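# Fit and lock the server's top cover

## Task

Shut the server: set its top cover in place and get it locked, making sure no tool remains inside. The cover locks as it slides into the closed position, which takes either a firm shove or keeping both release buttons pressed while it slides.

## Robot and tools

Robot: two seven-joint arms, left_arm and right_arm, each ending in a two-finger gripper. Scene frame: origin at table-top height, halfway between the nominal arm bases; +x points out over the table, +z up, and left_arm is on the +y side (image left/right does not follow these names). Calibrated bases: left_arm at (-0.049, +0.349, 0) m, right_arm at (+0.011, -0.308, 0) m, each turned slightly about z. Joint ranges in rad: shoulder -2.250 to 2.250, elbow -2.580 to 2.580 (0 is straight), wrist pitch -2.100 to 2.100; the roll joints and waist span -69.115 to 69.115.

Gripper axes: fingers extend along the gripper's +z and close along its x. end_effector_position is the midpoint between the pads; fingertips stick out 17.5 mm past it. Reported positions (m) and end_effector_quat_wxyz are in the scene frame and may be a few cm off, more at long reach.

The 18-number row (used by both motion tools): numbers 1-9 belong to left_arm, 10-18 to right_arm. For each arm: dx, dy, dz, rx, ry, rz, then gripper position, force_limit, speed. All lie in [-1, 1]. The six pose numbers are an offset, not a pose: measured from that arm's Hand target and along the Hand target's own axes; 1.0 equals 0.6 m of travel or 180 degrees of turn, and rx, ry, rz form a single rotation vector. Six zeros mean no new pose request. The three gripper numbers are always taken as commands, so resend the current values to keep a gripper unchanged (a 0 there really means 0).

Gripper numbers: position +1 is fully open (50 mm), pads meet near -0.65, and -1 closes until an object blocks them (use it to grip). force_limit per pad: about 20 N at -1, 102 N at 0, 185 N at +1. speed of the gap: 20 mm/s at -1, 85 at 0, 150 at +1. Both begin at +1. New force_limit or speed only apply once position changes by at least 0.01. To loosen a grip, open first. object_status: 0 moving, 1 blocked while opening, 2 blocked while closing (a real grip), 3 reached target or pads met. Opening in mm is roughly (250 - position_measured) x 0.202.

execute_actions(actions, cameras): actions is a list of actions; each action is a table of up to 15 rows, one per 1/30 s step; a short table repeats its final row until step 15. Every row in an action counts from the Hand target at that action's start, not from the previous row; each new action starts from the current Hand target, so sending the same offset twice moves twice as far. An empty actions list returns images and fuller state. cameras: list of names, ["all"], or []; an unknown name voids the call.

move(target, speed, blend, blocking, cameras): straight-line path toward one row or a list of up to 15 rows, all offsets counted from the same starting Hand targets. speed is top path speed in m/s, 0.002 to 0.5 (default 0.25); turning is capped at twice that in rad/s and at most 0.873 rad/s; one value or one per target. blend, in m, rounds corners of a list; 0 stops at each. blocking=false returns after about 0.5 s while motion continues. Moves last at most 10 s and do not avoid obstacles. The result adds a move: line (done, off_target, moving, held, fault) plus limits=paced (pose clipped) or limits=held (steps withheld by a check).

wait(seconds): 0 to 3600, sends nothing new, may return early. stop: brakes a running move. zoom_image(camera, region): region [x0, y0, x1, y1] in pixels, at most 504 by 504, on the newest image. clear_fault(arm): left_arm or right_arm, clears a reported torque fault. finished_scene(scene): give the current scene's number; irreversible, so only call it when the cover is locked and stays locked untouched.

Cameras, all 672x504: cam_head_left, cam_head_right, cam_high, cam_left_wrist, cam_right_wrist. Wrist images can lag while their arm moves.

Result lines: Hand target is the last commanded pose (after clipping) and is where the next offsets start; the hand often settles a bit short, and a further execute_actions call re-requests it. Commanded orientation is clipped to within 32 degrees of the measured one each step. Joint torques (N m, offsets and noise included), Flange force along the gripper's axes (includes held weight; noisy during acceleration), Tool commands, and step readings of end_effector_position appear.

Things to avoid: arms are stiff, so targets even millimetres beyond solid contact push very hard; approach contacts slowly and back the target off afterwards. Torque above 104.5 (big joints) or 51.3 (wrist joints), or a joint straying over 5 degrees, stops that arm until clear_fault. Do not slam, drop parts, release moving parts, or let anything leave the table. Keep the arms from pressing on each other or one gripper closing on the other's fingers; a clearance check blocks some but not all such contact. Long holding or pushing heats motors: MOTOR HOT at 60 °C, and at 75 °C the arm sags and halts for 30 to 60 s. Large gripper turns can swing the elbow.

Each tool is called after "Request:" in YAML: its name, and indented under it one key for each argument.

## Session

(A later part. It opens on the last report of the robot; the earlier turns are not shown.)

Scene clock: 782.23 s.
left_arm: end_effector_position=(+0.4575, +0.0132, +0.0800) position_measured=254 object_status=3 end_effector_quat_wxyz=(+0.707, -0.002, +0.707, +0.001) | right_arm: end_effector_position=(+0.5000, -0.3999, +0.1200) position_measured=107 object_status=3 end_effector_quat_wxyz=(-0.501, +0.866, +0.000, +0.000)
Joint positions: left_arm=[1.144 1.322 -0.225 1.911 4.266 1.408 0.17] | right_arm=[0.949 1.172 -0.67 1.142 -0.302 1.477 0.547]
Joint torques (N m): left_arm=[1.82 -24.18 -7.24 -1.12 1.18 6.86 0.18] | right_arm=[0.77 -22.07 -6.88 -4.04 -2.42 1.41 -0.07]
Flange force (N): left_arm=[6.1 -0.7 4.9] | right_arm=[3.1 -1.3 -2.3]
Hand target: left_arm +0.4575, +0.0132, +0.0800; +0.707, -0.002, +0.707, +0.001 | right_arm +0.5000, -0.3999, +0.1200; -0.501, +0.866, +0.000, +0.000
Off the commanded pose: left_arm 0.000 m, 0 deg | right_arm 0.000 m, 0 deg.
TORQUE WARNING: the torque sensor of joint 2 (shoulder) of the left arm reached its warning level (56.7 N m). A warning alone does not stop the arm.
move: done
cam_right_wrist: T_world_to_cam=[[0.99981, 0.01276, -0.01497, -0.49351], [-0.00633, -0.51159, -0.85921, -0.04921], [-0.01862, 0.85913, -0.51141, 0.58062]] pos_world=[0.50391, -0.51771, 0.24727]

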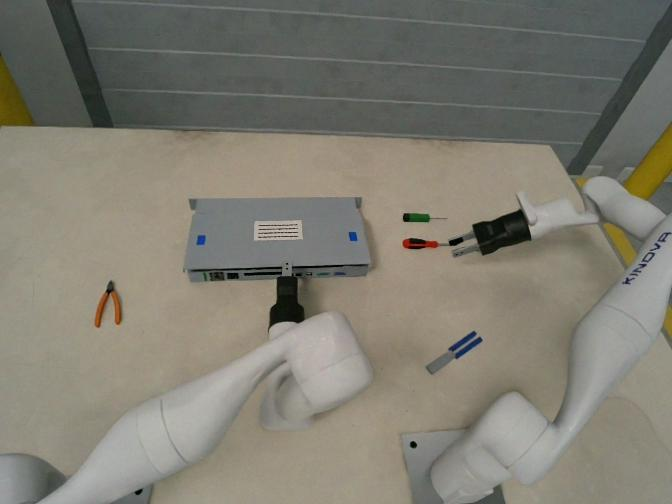

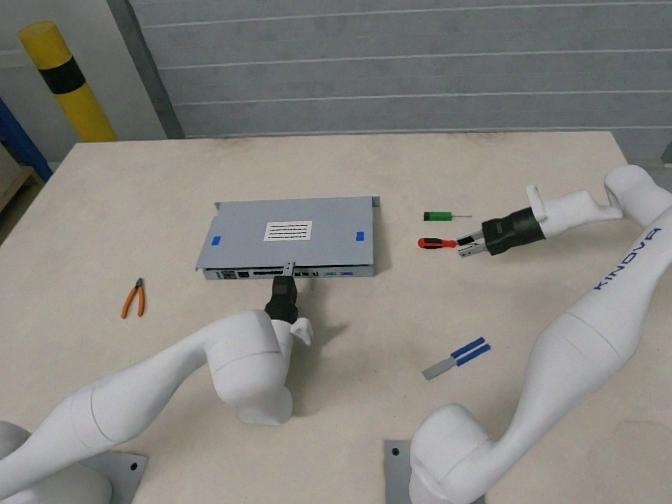

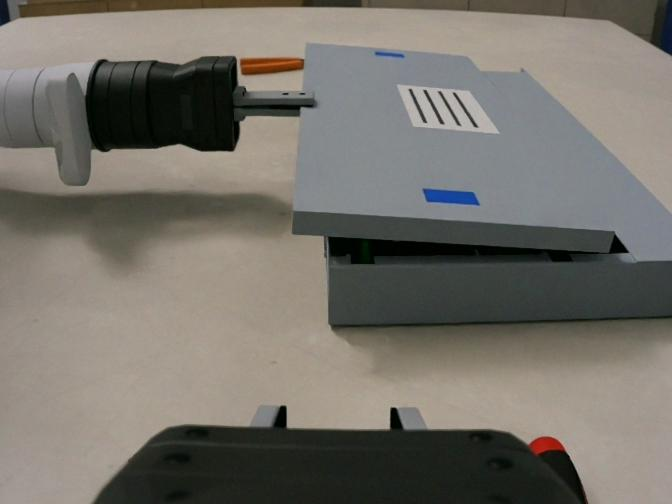

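Request:
move:
  target: [0.01, 0, 0, 0, 0, 0, -0.97, 0.8, -1, 0, 0, 0, 0, 0, 0, 0.3, -0.7, -0.8]
  speed: 0.05
  cameras: ["cam_head_left", "cam_head_right", "cam_right_wrist"]

Request:
zoom_image:
  camera: "cam_right_wrist"
  region: [520, 210, 650, 290]

Request:
zoom_image:
  camera: "cam_head_left"
  region: [180, 195, 230, 285]

Request:
zoom_image:
  camera: "cam_head_right"
  region: [190, 195, 240, 285]

Request:
zoom_image:
  camera: "cam_head_left"
  region: [340, 195, 390, 285]

Scene clock: 807.33 s.
left_arm: end_effector_position=(+0.4575, +0.0132, +0.0740) position_measured=254 object_status=3 end_effector_quat_wxyz=(+0.707, -0.002, +0.707, +0.001) | right_arm: end_effector_position=(+0.5000, -0.3999, +0.1200) position_measured=107 object_status=3 end_effector_quat_wxyz=(-0.501, +0.866, +0.000, +0.000)
Joint positions: left_arm=[1.143 1.337 -0.224 1.901 4.269 1.41 0.174] | right_arm=[0.949 1.172 -0.67 1.142 -0.302 1.477 0.547]
Joint torques (N m): left_arm=[1.83 -24.24 -7.22 -1.06 1.27 6.86 0.2] | right_arm=[0.78 -22.07 -6.89 -4.04 -2.43 1.41 -0.08]
Flange force (N): left_arm=[6.1 -0.6 5.1] | right_arm=[3.1 -1.3 -2.4]
Hand target: left_arm +0.4575, +0.0132, +0.0740; +0.707, -0.002, +0.707, +0.001 | right_arm +0.5000, -0.3999, +0.1200; -0.501, +0.866, +0.000, +0.000
Off the commanded pose: left_arm 0.000 m, 0 deg | right_arm 0.000 m, 0 deg.
move: done
cam_right_wrist: T_world_to_cam=[[0.99981, 0.01276, -0.01497, -0.49351], [-0.00633, -0.51159, -0.85921, -0.04921], [-0.01862, 0.85913, -0.51141, 0.58062]] pos_world=[0.50391, -0.51771, 0.24727]

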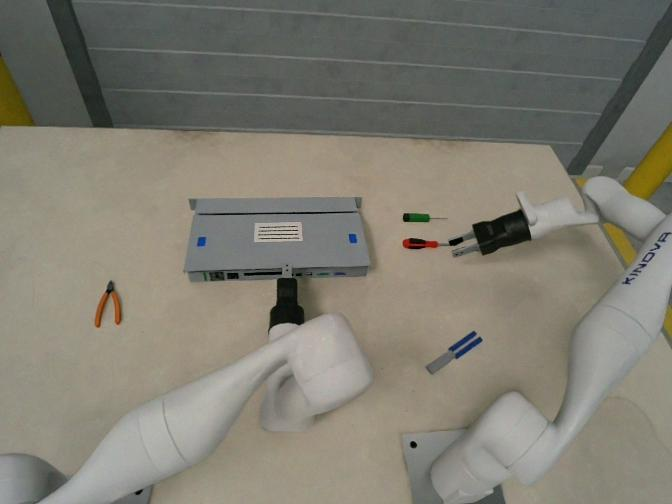

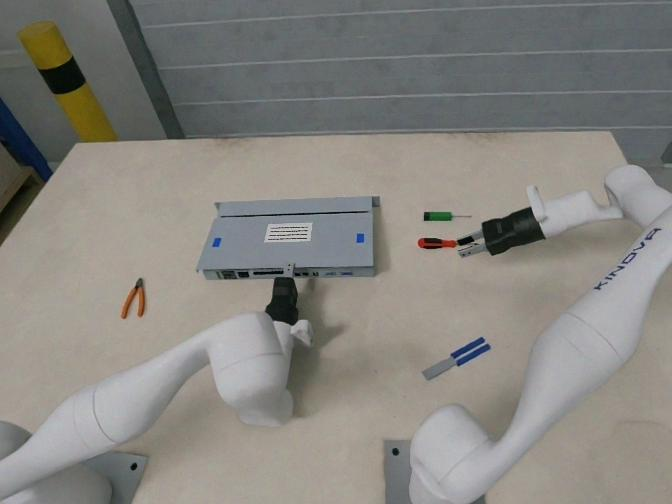

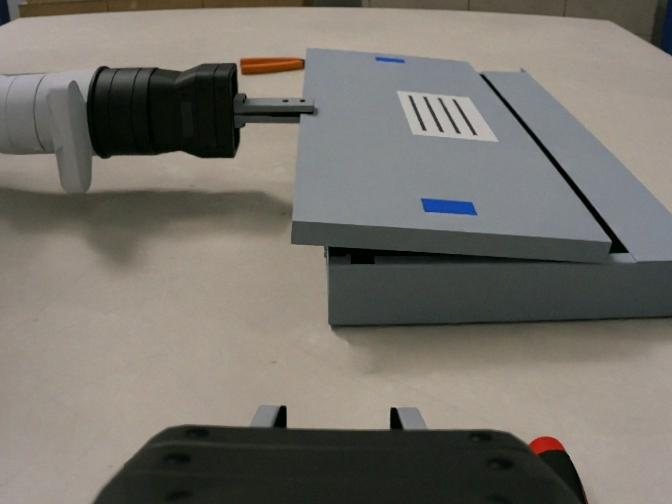

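Scaled by 3.877.

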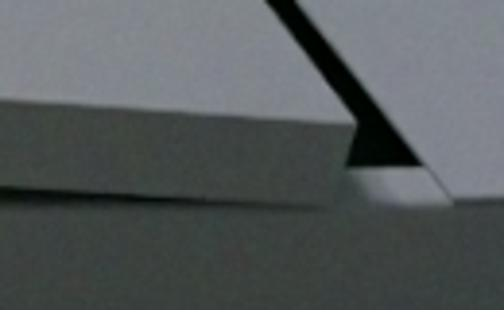

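Scaled by 5.600 from the camera's image (finer frame: 960x720).

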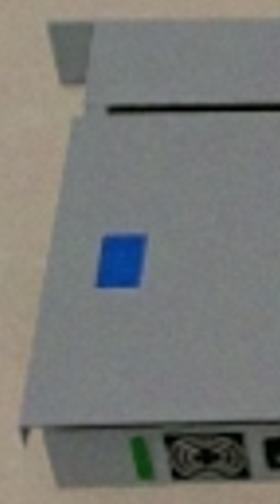

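Scaled by 5.600 from the camera's image (finer frame: 960x720).

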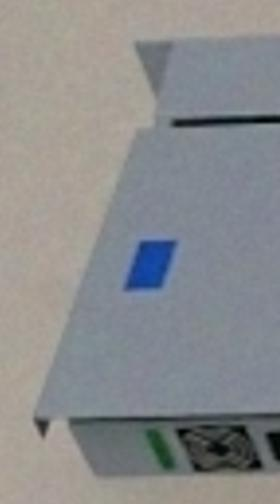

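Scaled by 5.600 from the camera's image (finer frame: 960x720).

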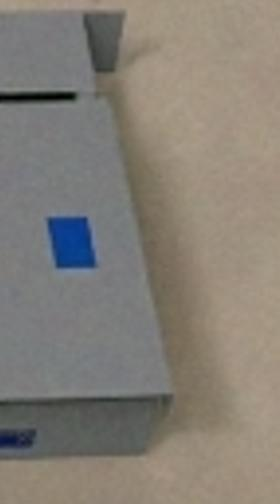

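Request:
move:
  target: [0.0067, 0.0008, 0, 0, 0, 0, -0.97, 0.8, -1, 0, 0, 0, 0, 0, 0, 0.3, -0.7, -0.8]
  speed: 0.04

Request:
move:
  target: [0.005, 0, 0, 0, 0, 0, -0.97, 0.8, -1, 0, 0, 0, 0, 0, 0, 0.3, -0.7, -0.8]
  speed: 0.04
  cameras: ["cam_head_left", "cam_right_wrist"]

Request:
zoom_image:
  camera: "cam_right_wrist"
  region: [510, 210, 650, 290]

Request:
zoom_image:
  camera: "cam_right_wrist"
  region: [280, 200, 420, 290]

Scene clock: 824.50 s.
left_arm: end_effector_position=(+0.4575, +0.0137, +0.0700) position_measured=254 object_status=3 end_effector_quat_wxyz=(+0.707, -0.002, +0.707, +0.001) | right_arm: end_effector_position=(+0.5000, -0.3999, +0.1200) position_measured=107 object_status=3 end_effector_quat_wxyz=(-0.501, +0.866, +0.000, +0.000)
Joint positions: left_arm=[1.143 1.347 -0.223 1.895 4.27 1.412 0.178] | right_arm=[0.949 1.172 -0.67 1.142 -0.302 1.477 0.547]
Joint torques (N m): left_arm=[1.59 -24.01 -7.31 -0.86 1.5 6.76 0.17] | right_arm=[0.8 -22.16 -6.94 -4.01 -2.46 1.4 -0.08]
Flange force (N): left_arm=[5.7 -0.8 5.0] | right_arm=[3.4 -1.0 -2.5]
Hand target: left_arm +0.4575, +0.0137, +0.0700; +0.707, -0.002, +0.707, +0.001 | right_arm +0.5000, -0.3999, +0.1200; -0.501, +0.866, +0.000, +0.000
Off the commanded pose: left_arm 0.000 m, 0 deg | right_arm 0.000 m, 0 deg.
move: done

Scene clock: 825.00 s.
left_arm: end_effector_position=(+0.4575, +0.0137, +0.0670) position_measured=254 object_status=3 end_effector_quat_wxyz=(+0.707, -0.002, +0.707, +0.001) | right_arm: end_effector_position=(+0.5000, -0.3999, +0.1200) position_measured=107 object_status=3 end_effector_quat_wxyz=(-0.501, +0.866, +0.000, +0.000)
Joint positions: left_arm=[1.142 1.354 -0.222 1.89 4.271 1.414 0.18] | right_arm=[0.949 1.172 -0.67 1.142 -0.302 1.477 0.547]
Joint torques (N m): left_arm=[1.07 -24.01 -7.73 -1.04 1.43 6.7 0.09] | right_arm=[0.8 -22.14 -6.97 -4.05 -2.44 1.41 -0.07]
Flange force (N): left_arm=[5.5 -0.6 3.2] | right_arm=[3.2 -1.1 -2.3]
Hand target: left_arm +0.4575, +0.0137, +0.0670; +0.707, -0.002, +0.707, +0.001 | right_arm +0.5000, -0.3999, +0.1200; -0.501, +0.866, +0.000, +0.000
Off the commanded pose: left_arm 0.000 m, 0 deg | right_arm 0.000 m, 0 deg.
move: done
cam_right_wrist: T_world_to_cam=[[0.99981, 0.01276, -0.01497, -0.49351], [-0.00633, -0.51159, -0.85921, -0.04921], [-0.01862, 0.85913, -0.51141, 0.58062]] pos_world=[0.50391, -0.51771, 0.24727]

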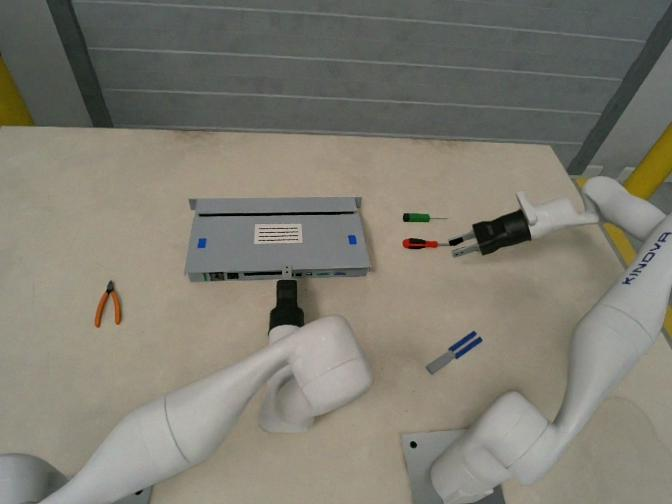

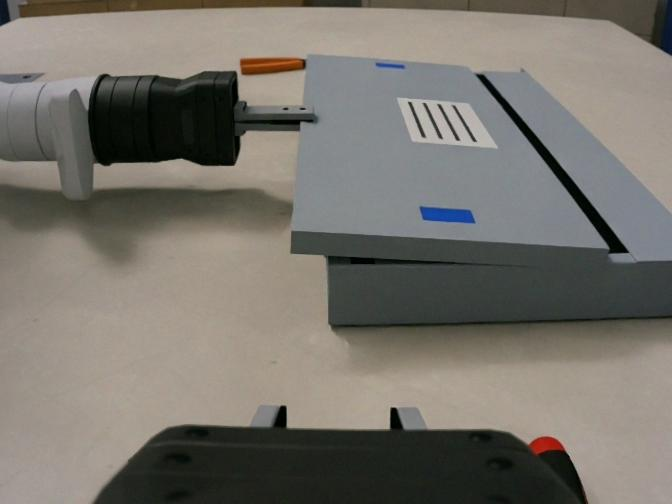

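Scaled by 3.600.

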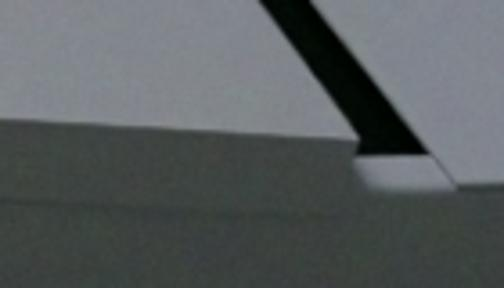

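Scaled by 3.600.

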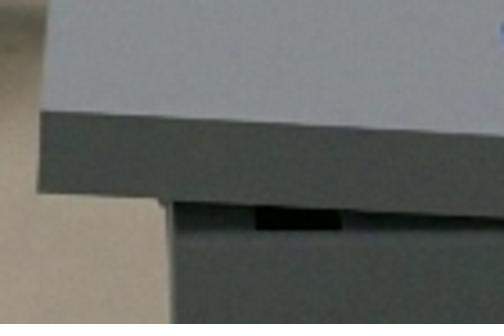

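Request:
move:
  target: [0.0067, 0, 0, 0, 0, 0, -0.97, 0.8, -1, 0, 0, 0, 0, 0, 0, 0.3, -0.7, -0.8]
  speed: 0.04

Request:
move:
  target: [0.005, 0, 0, 0, 0, 0, -0.97, 0.8, -1, 0, 0, 0, 0, 0, 0, 0.3, -0.7, -0.8]
  speed: 0.04
  cameras: ["cam_head_left", "cam_right_wrist"]

Request:
zoom_image:
  camera: "cam_right_wrist"
  region: [510, 210, 650, 290]

Request:
zoom_image:
  camera: "cam_right_wrist"
  region: [280, 200, 420, 290]

Scene clock: 832.70 s.
left_arm: end_effector_position=(+0.4575, +0.0136, +0.0630) position_measured=254 object_status=3 end_effector_quat_wxyz=(+0.707, -0.002, +0.707, +0.001) | right_arm: end_effector_position=(+0.5000, -0.3999, +0.1200) position_measured=107 object_status=3 end_effector_quat_wxyz=(-0.501, +0.866, +0.000, +0.000)
Joint positions: left_arm=[1.142 1.364 -0.221 1.883 4.273 1.415 0.182] | right_arm=[0.949 1.172 -0.67 1.142 -0.302 1.477 0.547]
Joint torques (N m): left_arm=[-0.61 -22.8 -7.52 -0.22 1.81 5.59 0.1] | right_arm=[0.82 -22.16 -6.9 -4.03 -2.48 1.39 -0.1]
Flange force (N): left_arm=[3.9 -2.6 1.2] | right_arm=[3.3 -1.1 -2.4]
Hand target: left_arm +0.4575, +0.0137, +0.0630; +0.707, -0.002, +0.707, +0.001 | right_arm +0.5000, -0.3999, +0.1200; -0.501, +0.866, +0.000, +0.000
Off the commanded pose: left_arm 0.000 m, 0 deg | right_arm 0.000 m, 0 deg.
move: done

Scene clock: 833.20 s.
left_arm: end_effector_position=(+0.4575, +0.0137, +0.0600) position_measured=254 object_status=3 end_effector_quat_wxyz=(+0.707, -0.002, +0.707, +0.001) | right_arm: end_effector_position=(+0.5000, -0.3999, +0.1200) position_measured=107 object_status=3 end_effector_quat_wxyz=(-0.501, +0.866, +0.000, +0.000)
Joint positions: left_arm=[1.141 1.371 -0.22 1.878 4.274 1.416 0.184] | right_arm=[0.949 1.172 -0.67 1.142 -0.302 1.477 0.547]
Joint torques (N m): left_arm=[-0.99 -22.23 -7.55 -0.09 1.69 5.17 -0.12] | right_arm=[0.83 -22.12 -6.85 -4.08 -2.51 1.42 -0.02]
Flange force (N): left_arm=[2.9 -2.5 -0.2] | right_arm=[3.1 -1.3 -2.2]
Hand target: left_arm +0.4575, +0.0137, +0.0600; +0.707, -0.002, +0.707, +0.001 | right_arm +0.5000, -0.3999, +0.1200; -0.501, +0.866, +0.000, +0.000
Off the commanded pose: left_arm 0.000 m, 0 deg | right_arm 0.000 m, 0 deg.
move: done
cam_right_wrist: T_world_to_cam=[[0.99981, 0.01276, -0.01497, -0.49351], [-0.00633, -0.51159, -0.85921, -0.04921], [-0.01862, 0.85913, -0.51141, 0.58062]] pos_world=[0.50391, -0.51771, 0.24727]

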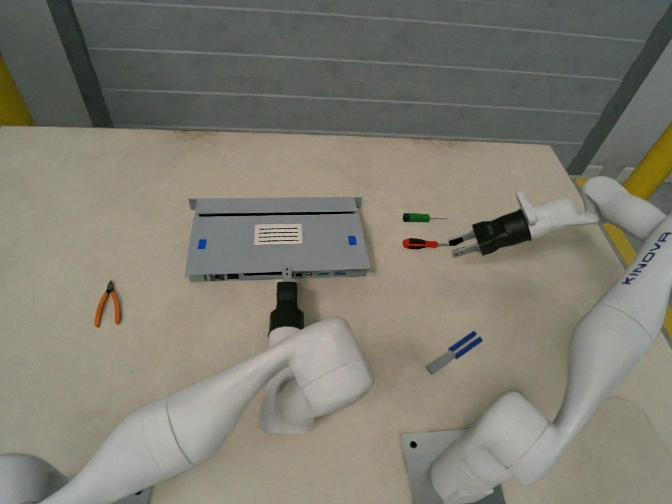

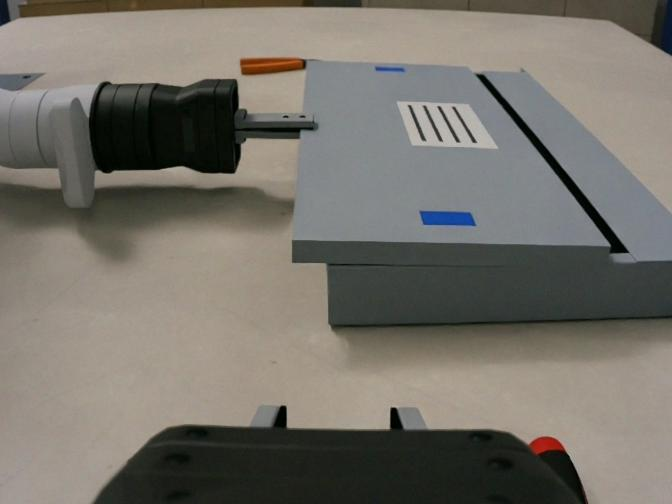

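Scaled by 3.600.

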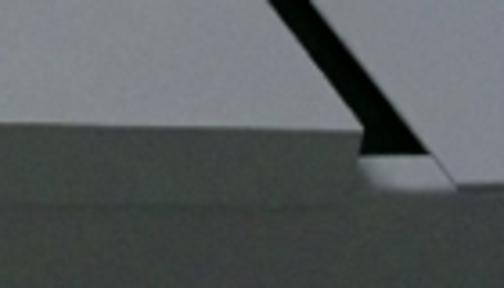

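Scaled by 3.600.

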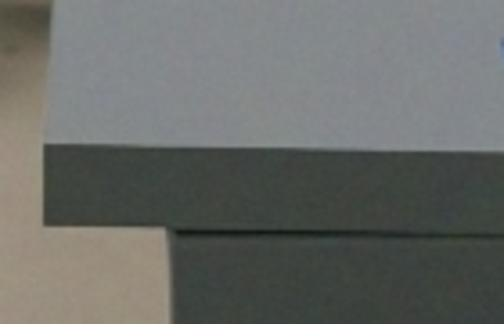

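Request:
move:
  target: [0.0067, 0, 0, 0, 0, 0, -0.97, 0.8, -1, 0, 0, 0, 0, 0, 0, 0.3, -0.7, -0.8]
  speed: 0.04

Request:
move:
  target: [0.0025, 0, 0, 0, 0, 0, -0.97, 0.8, -1, 0, 0, 0, 0, 0, 0, 0.3, -0.7, -0.8]
  speed: 0.04

Scene clock: 845.33 s.
left_arm: end_effector_position=(+0.4575, +0.0137, +0.0560) position_measured=254 object_status=3 end_effector_quat_wxyz=(+0.707, -0.002, +0.707, +0.001) | right_arm: end_effector_position=(+0.5000, -0.3999, +0.1200) position_measured=107 object_status=3 end_effector_quat_wxyz=(-0.501, +0.866, +0.000, +0.000)
Joint positions: left_arm=[1.141 1.381 -0.219 1.871 4.275 1.418 0.186] | right_arm=[0.949 1.172 -0.67 1.142 -0.302 1.477 0.547]
Joint torques (N m): left_arm=[0.72 -18.57 -3.58 1.53 1.17 2.79 -0.27] | right_arm=[0.81 -22.1 -6.92 -4.07 -2.45 1.4 -0.04]
Flange force (N): left_arm=[-2.9 -2.6 4.9] | right_arm=[3.1 -1.3 -2.3]
Hand target: left_arm +0.4575, +0.0137, +0.0560; +0.707, -0.002, +0.707, +0.001 | right_arm +0.5000, -0.3999, +0.1200; -0.501, +0.866, +0.000, +0.000
Off the commanded pose: left_arm 0.000 m, 0 deg | right_arm 0.000 m, 0 deg.
move: done

Scene clock: 845.83 s.
left_arm: end_effector_position=(+0.4575, +0.0137, +0.0545) position_measured=254 object_status=3 end_effector_quat_wxyz=(+0.707, -0.002, +0.707, +0.001) | right_arm: end_effector_position=(+0.5000, -0.3999, +0.1200) position_measured=107 object_status=3 end_effector_quat_wxyz=(-0.501, +0.866, +0.000, +0.000)
Joint positions: left_arm=[1.141 1.385 -0.219 1.868 4.276 1.419 0.187] | right_arm=[0.949 1.172 -0.67 1.142 -0.302 1.477 0.547]
Joint torques (N m): left_arm=[-0.56 -14.43 -1.34 0.8 -0.1 -0.57 -0.37] | right_arm=[0.82 -22.14 -6.95 -4.02 -2.47 1.47 -0.09]
Flange force (N): left_arm=[-13.5 0.2 -2.2] | right_arm=[3.2 -1.1 -2.2]
Hand target: left_arm +0.4575, +0.0137, +0.0545; +0.707, -0.002, +0.707, +0.001 | right_arm +0.5000, -0.3999, +0.1200; -0.501, +0.866, +0.000, +0.000
Off the commanded pose: left_arm 0.000 m, 0 deg | right_arm 0.000 m, 0 deg.
move: done

Request:
move:
  target: [0, 0, 0.0033, 0, 0, 0, -0.97, 0.8, -1, 0, 0, 0, 0, 0, 0, 0.3, -0.7, -0.8]
  speed: 0.04

Request:
move:
  target: [0, 0, 0.0033, 0, 0, 0, -0.97, 0.8, -1, 0, 0, 0, 0, 0, 0, 0.3, -0.7, -0.8]
  speed: 0.04

Request:
move:
  target: [0, 0, 0.0033, 0, 0, 0, -0.97, 0.8, -1, 0, 0, 0, 0, 0, 0, 0.3, -0.7, -0.8]
  speed: 0.04
  cameras: ["cam_right_wrist"]

Request:
zoom_image:
  camera: "cam_right_wrist"
  region: [510, 210, 650, 290]

Request:
zoom_image:
  camera: "cam_right_wrist"
  region: [280, 200, 420, 290]

Scene clock: 854.83 s.
left_arm: end_effector_position=(+0.4595, +0.0137, +0.0544) position_measured=254 object_status=3 end_effector_quat_wxyz=(+0.707, -0.001, +0.707, +0.001) | right_arm: end_effector_position=(+0.5000, -0.3999, +0.1200) position_measured=107 object_status=3 end_effector_quat_wxyz=(-0.501, +0.866, +0.000, +0.000)
Joint positions: left_arm=[1.138 1.385 -0.221 1.865 4.272 1.416 0.186] | right_arm=[0.949 1.172 -0.67 1.142 -0.302 1.477 0.547]
Joint torques (N m): left_arm=[-2.07 -18.57 -5.77 1.24 1.46 2.68 -0.56] | right_arm=[0.84 -22.15 -6.88 -4.03 -2.49 1.4 -0.06]
Flange force (N): left_arm=[-3.2 -3.6 -1.9] | right_arm=[3.3 -1.1 -2.4]
Hand target: left_arm +0.4595, +0.0137, +0.0545; +0.707, -0.002, +0.707, +0.001 | right_arm +0.5000, -0.3999, +0.1200; -0.501, +0.866, +0.000, +0.000
Off the commanded pose: left_arm 0.000 m, 0 deg | right_arm 0.000 m, 0 deg.
move: done

Scene clock: 855.33 s.
left_arm: end_effector_position=(+0.4615, +0.0137, +0.0545) position_measured=254 object_status=3 end_effector_quat_wxyz=(+0.707, -0.002, +0.707, +0.001) | right_arm: end_effector_position=(+0.5000, -0.3999, +0.1200) position_measured=107 object_status=3 end_effector_quat_wxyz=(-0.501, +0.866, +0.000, +0.000)
Joint positions: left_arm=[1.134 1.385 -0.223 1.862 4.269 1.414 0.184] | right_arm=[0.949 1.172 -0.67 1.142 -0.302 1.477 0.547]
Joint torques (N m): left_arm=[-1.01 -18.02 -4.62 1.12 1.03 2.24 -0.55] | right_arm=[0.76 -22.14 -6.94 -4 -2.46 1.45 -0.06]
Flange force (N): left_arm=[-4.6 -2.4 -0.4] | right_arm=[3.2 -1.1 -2.4]
Hand target: left_arm +0.4614, +0.0137, +0.0545; +0.707, -0.002, +0.707, +0.001 | right_arm +0.5000, -0.3999, +0.1200; -0.501, +0.866, +0.000, +0.000
Off the commanded pose: left_arm 0.000 m, 0 deg | right_arm 0.000 m, 0 deg.
move: done

Scene clock: 855.83 s.
left_arm: end_effector_position=(+0.4634, +0.0136, +0.0545) position_measured=254 object_status=3 end_effector_quat_wxyz=(+0.707, -0.002, +0.707, +0.001) | right_arm: end_effector_position=(+0.5000, -0.3999, +0.1200) position_measured=107 object_status=3 end_effector_quat_wxyz=(-0.501, +0.866, +0.000, +0.000)
Joint positions: left_arm=[1.131 1.385 -0.224 1.859 4.266 1.411 0.183] | right_arm=[0.949 1.172 -0.67 1.142 -0.302 1.477 0.547]
Joint torques (N m): left_arm=[-5.07 -19.04 -8.12 1.52 2.38 2.9 -0.52] | right_arm=[0.81 -22.1 -7.02 -4.01 -2.48 1.43 -0.09]
Flange force (N): left_arm=[-1.8 -6.9 -6.6] | right_arm=[3.3 -1.1 -2.4]
Hand target: left_arm +0.4634, +0.0137, +0.0545; +0.707, -0.002, +0.707, +0.001 | right_arm +0.5000, -0.3999, +0.1200; -0.501, +0.866, +0.000, +0.000
Off the commanded pose: left_arm 0.000 m, 0 deg | right_arm 0.000 m, 0 deg.
move: done
cam_right_wrist: T_world_to_cam=[[0.99981, 0.01276, -0.01497, -0.49351], [-0.00633, -0.51159, -0.85921, -0.04921], [-0.01862, 0.85913, -0.51141, 0.58062]] pos_world=[0.50391, -0.51771, 0.24727]

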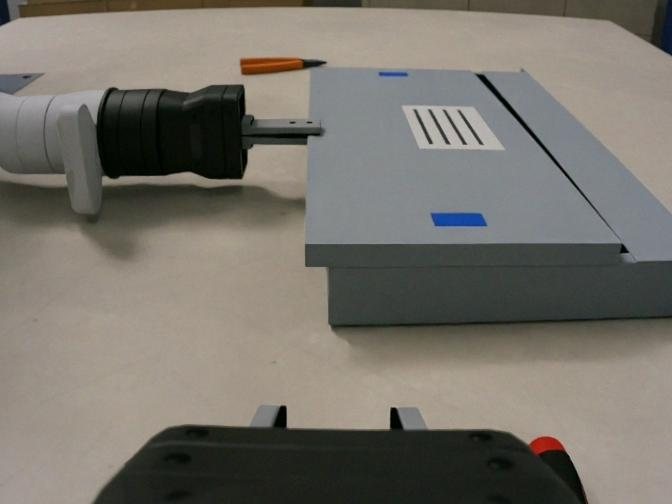

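Scaled by 3.600.

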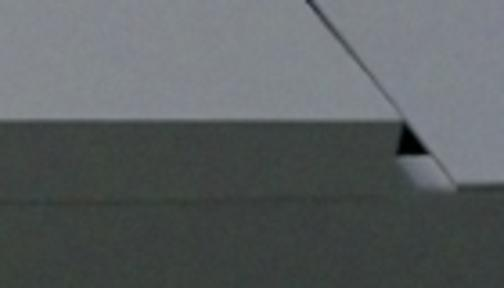

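Scaled by 3.600.

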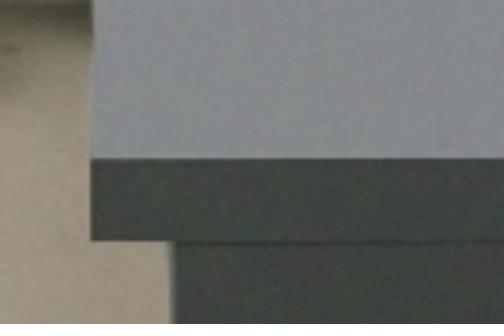

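Request:
move:
  target: [0, 0, 0.0033, 0, 0, 0, -0.97, 0.8, -1, 0, 0, 0, 0, 0, 0, 0.3, -0.7, -0.8]
  speed: 0.04

Request:
move:
  target: [0, 0, 0.0033, 0, 0, 0, -0.97, 0.8, -1, 0, 0, 0, 0, 0, 0, 0.3, -0.7, -0.8]
  speed: 0.04
  cameras: ["cam_right_wrist"]

Request:
zoom_image:
  camera: "cam_right_wrist"
  region: [510, 210, 650, 290]

Request:
zoom_image:
  camera: "cam_right_wrist"
  region: [280, 200, 420, 290]

Scene clock: 862.13 s.
left_arm: end_effector_position=(+0.4654, +0.0137, +0.0544) position_measured=254 object_status=3 end_effector_quat_wxyz=(+0.707, -0.001, +0.707, +0.001) | right_arm: end_effector_position=(+0.5000, -0.3999, +0.1200) position_measured=107 object_status=3 end_effector_quat_wxyz=(-0.501, +0.866, +0.000, +0.000)
Joint positions: left_arm=[1.128 1.385 -0.226 1.856 4.262 1.409 0.182] | right_arm=[0.949 1.172 -0.67 1.142 -0.302 1.477 0.547]
Joint torques (N m): left_arm=[-9.27 -19.36 -11.29 3.24 4.5 3.65 -0.62] | right_arm=[0.81 -22.04 -6.94 -4.07 -2.45 1.46 -0.09]
Flange force (N): left_arm=[1.4 -13.8 -9.3] | right_arm=[2.9 -1.4 -2.1]
Hand target: left_arm +0.4654, +0.0137, +0.0545; +0.707, -0.002, +0.707, +0.001 | right_arm +0.5000, -0.3999, +0.1200; -0.501, +0.866, +0.000, +0.000
Off the commanded pose: left_arm 0.000 m, 0 deg | right_arm 0.000 m, 0 deg.
move: done

Scene clock: 862.63 s.
left_arm: end_effector_position=(+0.4673, +0.0137, +0.0544) position_measured=254 object_status=3 end_effector_quat_wxyz=(+0.707, -0.002, +0.707, +0.001) | right_arm: end_effector_position=(+0.5000, -0.3999, +0.1200) position_measured=107 object_status=3 end_effector_quat_wxyz=(-0.501, +0.866, +0.000, +0.000)
Joint positions: left_arm=[1.125 1.385 -0.228 1.854 4.259 1.407 0.18] | right_arm=[0.949 1.172 -0.67 1.142 -0.302 1.477 0.547]
Joint torques (N m): left_arm=[-18.95 -18.78 -17.24 -0.97 3.42 1.39 -0.52] | right_arm=[0.85 -22.14 -6.93 -3.97 -2.5 1.36 -0.03]
Flange force (N): left_arm=[-6.0 -12.6 -41.1] | right_arm=[3.7 -1.0 -2.7]
Hand target: left_arm +0.4674, +0.0137, +0.0545; +0.707, -0.002, +0.707, +0.001 | right_arm +0.5000, -0.3999, +0.1200; -0.501, +0.866, +0.000, +0.000
Off the commanded pose: left_arm 0.000 m, 0 deg | right_arm 0.000 m, 0 deg.
move: done
cam_right_wrist: T_world_to_cam=[[0.99981, 0.01276, -0.01497, -0.49351], [-0.00633, -0.51159, -0.85921, -0.04921], [-0.01862, 0.85913, -0.51141, 0.58062]] pos_world=[0.50391, -0.51771, 0.24727]

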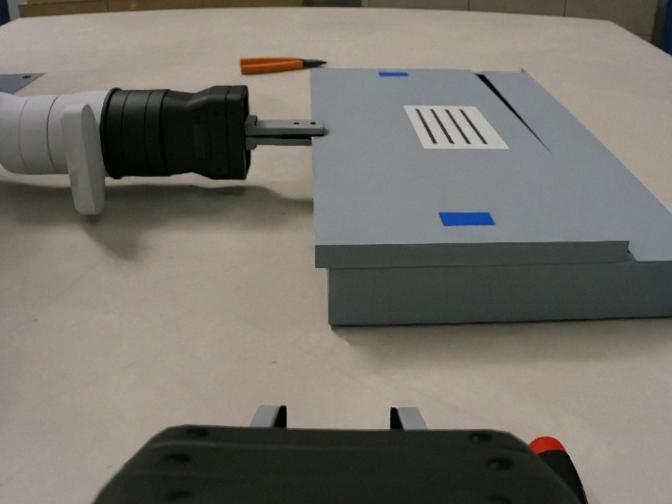

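Scaled by 3.600.

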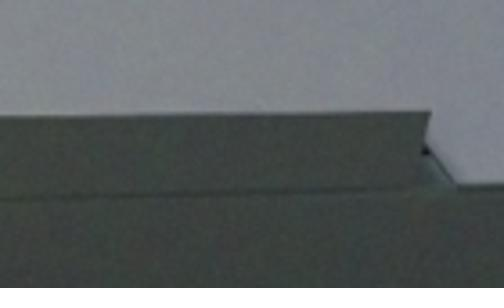

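Scaled by 3.600.

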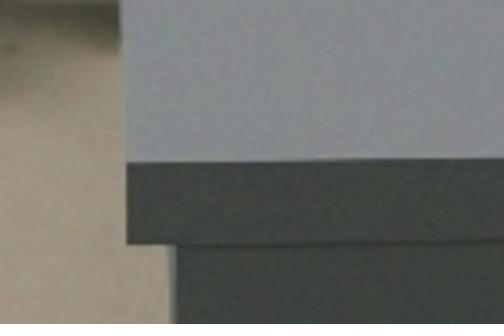

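Request:
wait:
  seconds: 0.1
  cameras: ["cam_head_left", "cam_high"]

Request:
zoom_image:
  camera: "cam_head_left"
  region: [175, 190, 385, 290]

Request:
zoom_image:
  camera: "cam_high"
  region: [350, 260, 440, 390]

Request:
zoom_image:
  camera: "cam_high"
  region: [220, 220, 310, 350]

Scene clock: 869.63 s.
left_arm: end_effector_position=(+0.4674, +0.0137, +0.0545) position_measured=254 object_status=3 end_effector_quat_wxyz=(+0.707, -0.002, +0.707, +0.001) | right_arm: end_effector_position=(+0.5000, -0.3999, +0.1200) position_measured=107 object_status=3 end_effector_quat_wxyz=(-0.501, +0.866, +0.000, +0.000)
Joint positions: left_arm=[1.125 1.385 -0.228 1.854 4.259 1.407 0.18] | right_arm=[0.949 1.172 -0.67 1.142 -0.302 1.477 0.547]
Joint torques (N m): left_arm=[-19.41 -18.85 -17.48 -1.05 3.47 1.31 -0.55] | right_arm=[0.85 -22.09 -6.99 -4.05 -2.5 1.41 -0.07]
Flange force (N): left_arm=[-5.9 -12.6 -42.2] | right_arm=[3.2 -1.2 -2.3]
Hand target: left_arm +0.4674, +0.0137, +0.0545; +0.707, -0.002, +0.707, +0.001 | right_arm +0.5000, -0.3999, +0.1200; -0.501, +0.866, +0.000, +0.000
Tool commands: left_gripper/position=-0.97 left_gripper/force_limit=+0.8 left_gripper/speed=-1.0 right_gripper/position=+0.3 right_gripper/force_limit=-0.7 right_gripper/speed=-0.8
Off the commanded pose: left_arm 0.000 m, 0 deg | right_arm 0.000 m, 0 deg.
wait: 0.10 s; at rest from the start

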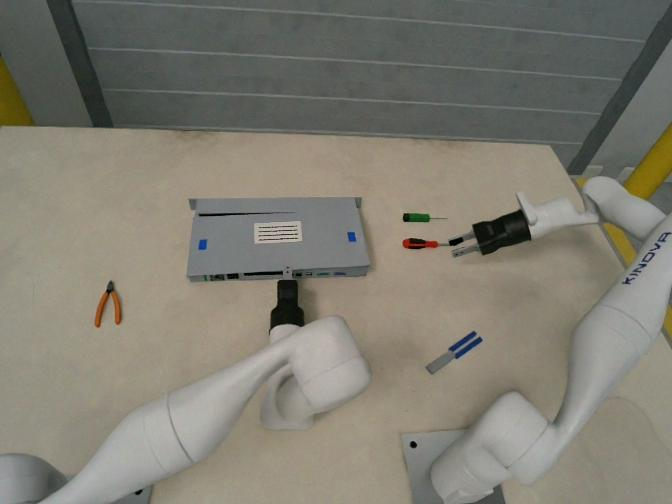

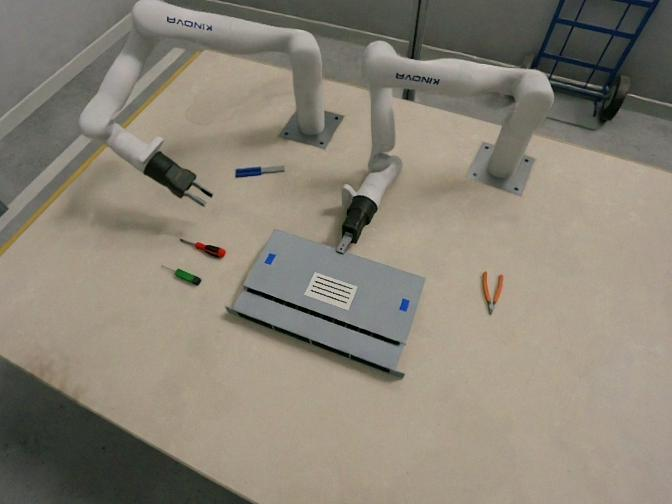

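Scaled by 2.400 from the camera's image (finer frame: 960x720).

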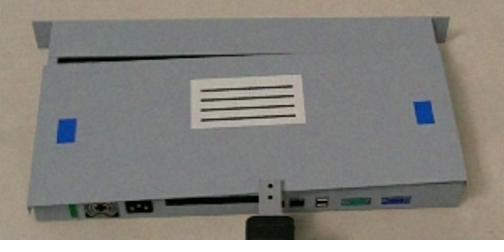

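Scaled by 3.877 from the camera's image (finer frame: 960x720).

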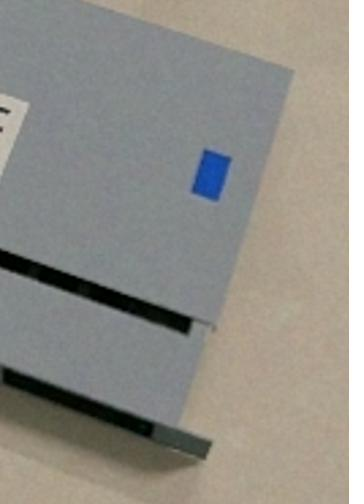

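Scaled by 3.877 from the camera's image (finer frame: 960x720).

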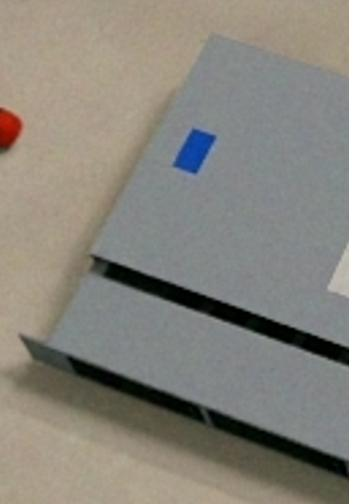

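Request:
move:
  target: [-0.0025, 0, -0.0055, 0.0036, 0, 0, -0.97, 0.8, -1, 0, 0, 0, 0, 0, 0, 0.3, -0.7, -0.8]
  speed: 0.04
  cameras: ["cam_head_left", "cam_high", "cam_right_wrist"]

Request:
zoom_image:
  camera: "cam_right_wrist"
  region: [280, 200, 420, 290]

Request:
zoom_image:
  camera: "cam_head_left"
  region: [175, 190, 385, 290]

Request:
zoom_image:
  camera: "cam_high"
  region: [220, 220, 440, 390]

Scene clock: 878.47 s.
left_arm: end_effector_position=(+0.4641, +0.0138, +0.0560) position_measured=254 object_status=3 end_effector_quat_wxyz=(+0.707, +0.002, +0.707, -0.003) | right_arm: end_effector_position=(+0.5000, -0.3999, +0.1200) position_measured=107 object_status=3 end_effector_quat_wxyz=(-0.501, +0.866, +0.000, +0.000)
Joint positions: left_arm=[1.129 1.383 -0.23 1.871 4.249 1.413 0.196] | right_arm=[0.949 1.172 -0.67 1.142 -0.302 1.477 0.547]
Joint torques (N m): left_arm=[-5.17 -22.2 -11.07 2.87 4.18 6.02 -0.6] | right_arm=[0.77 -22.09 -6.98 -4 -2.45 1.41 -0.06]
Flange force (N): left_arm=[7.4 -11.6 -0.8] | right_arm=[3.3 -1.2 -2.5]
Hand target: left_arm +0.4641, +0.0137, +0.0560; +0.707, +0.002, +0.707, -0.003 | right_arm +0.5000, -0.3999, +0.1200; -0.501, +0.866, +0.000, +0.000
Off the commanded pose: left_arm 0.000 m, 0 deg | right_arm 0.000 m, 0 deg.
move: done
cam_right_wrist: T_world_to_cam=[[0.99981, 0.01276, -0.01497, -0.49351], [-0.00633, -0.51159, -0.85921, -0.04921], [-0.01862, 0.85913, -0.51141, 0.58062]] pos_world=[0.50391, -0.51771, 0.24727]

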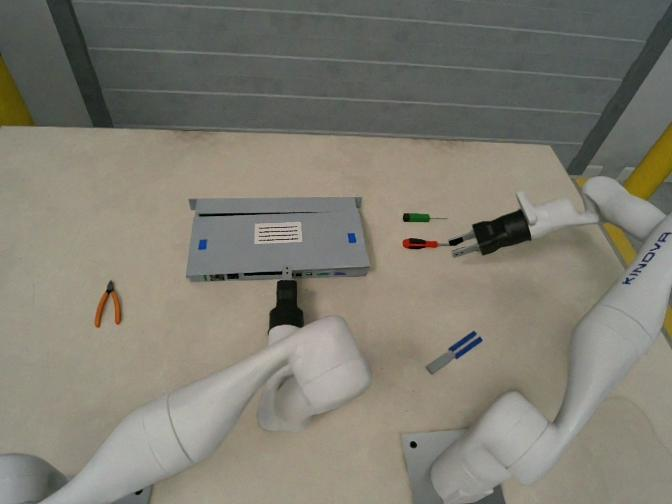

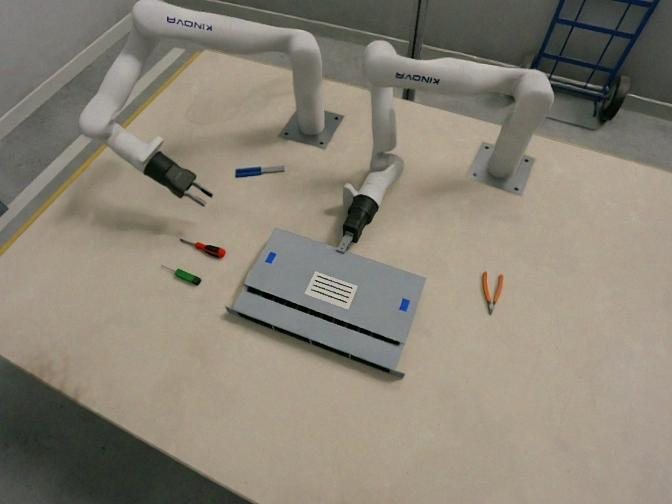

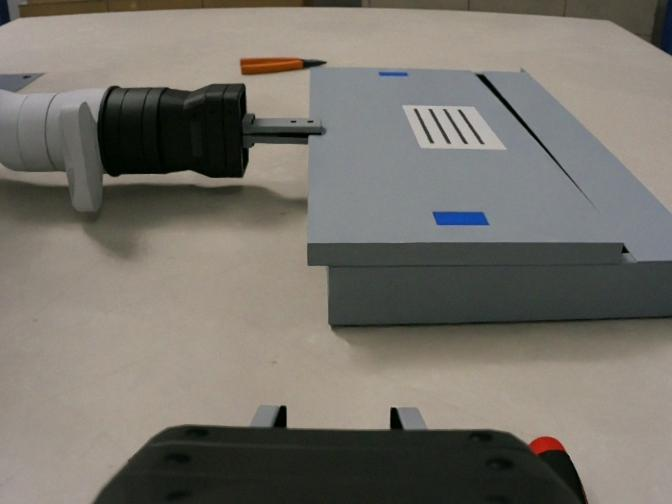

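Scaled by 3.600.

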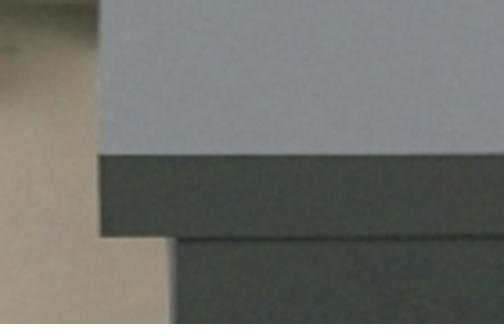

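Scaled by 2.400 from the camera's image (finer frame: 960x720).

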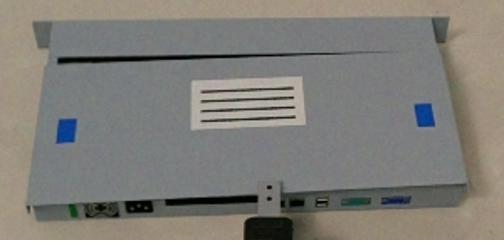

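Scaled by 2.291 from the camera's image (finer frame: 960x720).

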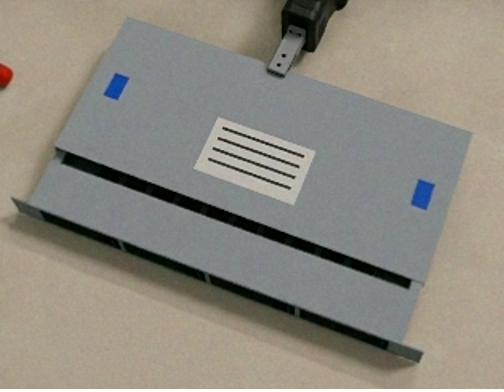

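Request:
move:
  target: [-0.0025, 0, -0.002, 0.0061, 0, 0, -0.97, 0.8, -1, 0, 0, 0, 0, 0, 0, 0.3, -0.7, -0.8]
  speed: 0.04
  cameras: ["cam_head_left", "cam_high", "cam_right_wrist"]

Request:
zoom_image:
  camera: "cam_right_wrist"
  region: [280, 200, 420, 290]

Request:
zoom_image:
  camera: "cam_head_left"
  region: [175, 190, 385, 290]

Request:
zoom_image:
  camera: "cam_high"
  region: [220, 220, 440, 390]

Scene clock: 894.47 s.
left_arm: end_effector_position=(+0.4629, +0.0137, +0.0575) position_measured=254 object_status=3 end_effector_quat_wxyz=(+0.707, +0.009, +0.707, -0.010) | right_arm: end_effector_position=(+0.5000, -0.3999, +0.1200) position_measured=107 object_status=3 end_effector_quat_wxyz=(-0.501, +0.866, +0.000, +0.000)
Joint positions: left_arm=[1.13 1.382 -0.237 1.892 4.225 1.42 0.22] | right_arm=[0.949 1.172 -0.67 1.142 -0.302 1.477 0.547]
Joint torques (N m): left_arm=[-0.77 -21.96 -8.29 0.96 1.68 5.6 -0.45] | right_arm=[0.86 -22.08 -6.96 -4.07 -2.45 1.43 -0.11]
Flange force (N): left_arm=[4.4 -5.1 1.2] | right_arm=[3.0 -1.3 -2.2]
Hand target: left_arm +0.4629, +0.0137, +0.0575; +0.707, +0.009, +0.707, -0.010 | right_arm +0.5000, -0.3999, +0.1200; -0.501, +0.866, +0.000, +0.000
Off the commanded pose: left_arm 0.000 m, 0 deg | right_arm 0.000 m, 0 deg.
move: done
cam_right_wrist: T_world_to_cam=[[0.99981, 0.01276, -0.01497, -0.49351], [-0.00633, -0.51159, -0.85921, -0.04921], [-0.01862, 0.85913, -0.51141, 0.58062]] pos_world=[0.50391, -0.51771, 0.24727]

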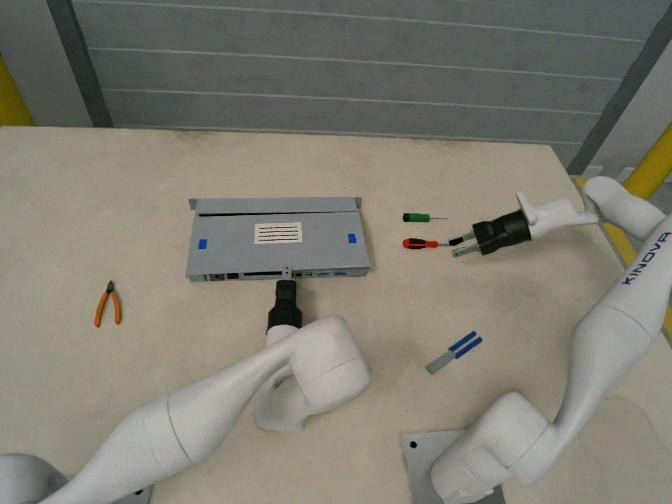

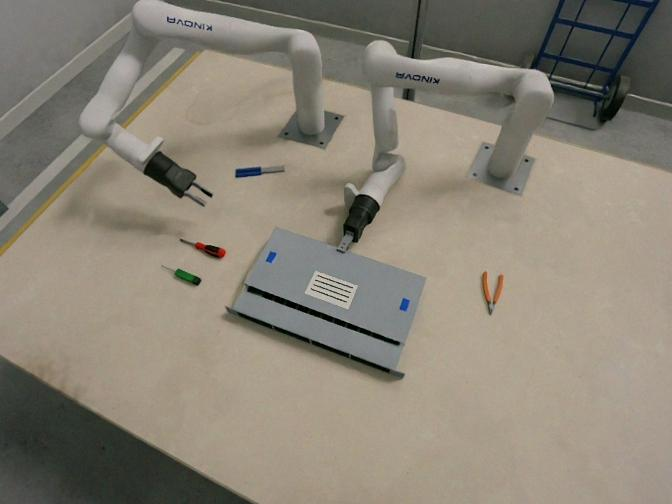

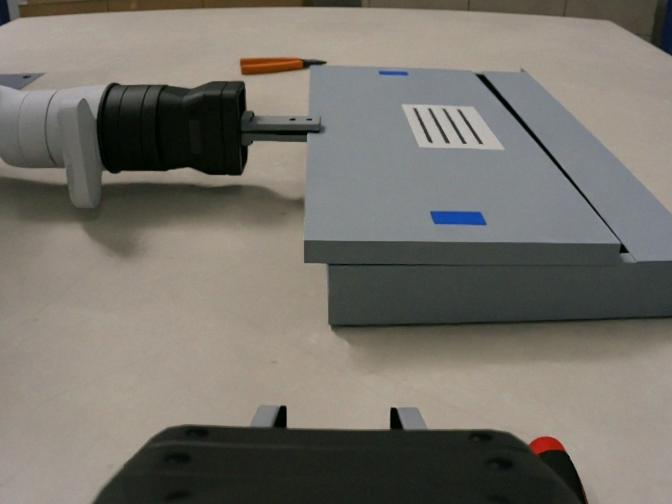

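Scaled by 3.600.

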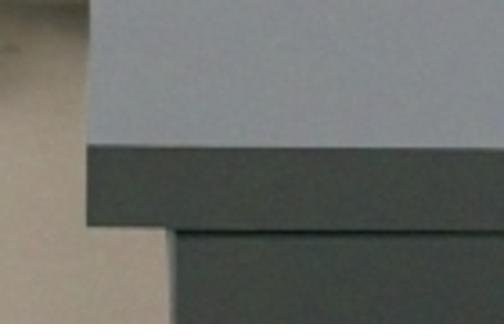

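Scaled by 2.400 from the camera's image (finer frame: 960x720).

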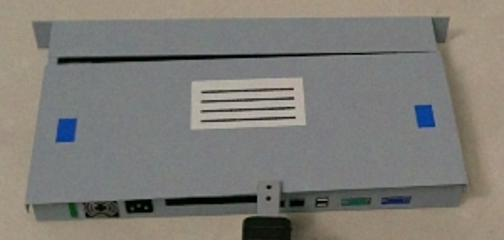

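Scaled by 2.291 from the camera's image (finer frame: 960x720).

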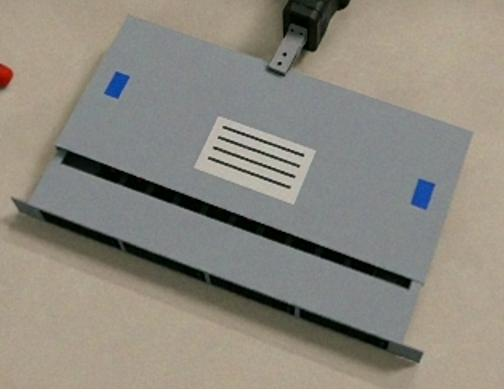

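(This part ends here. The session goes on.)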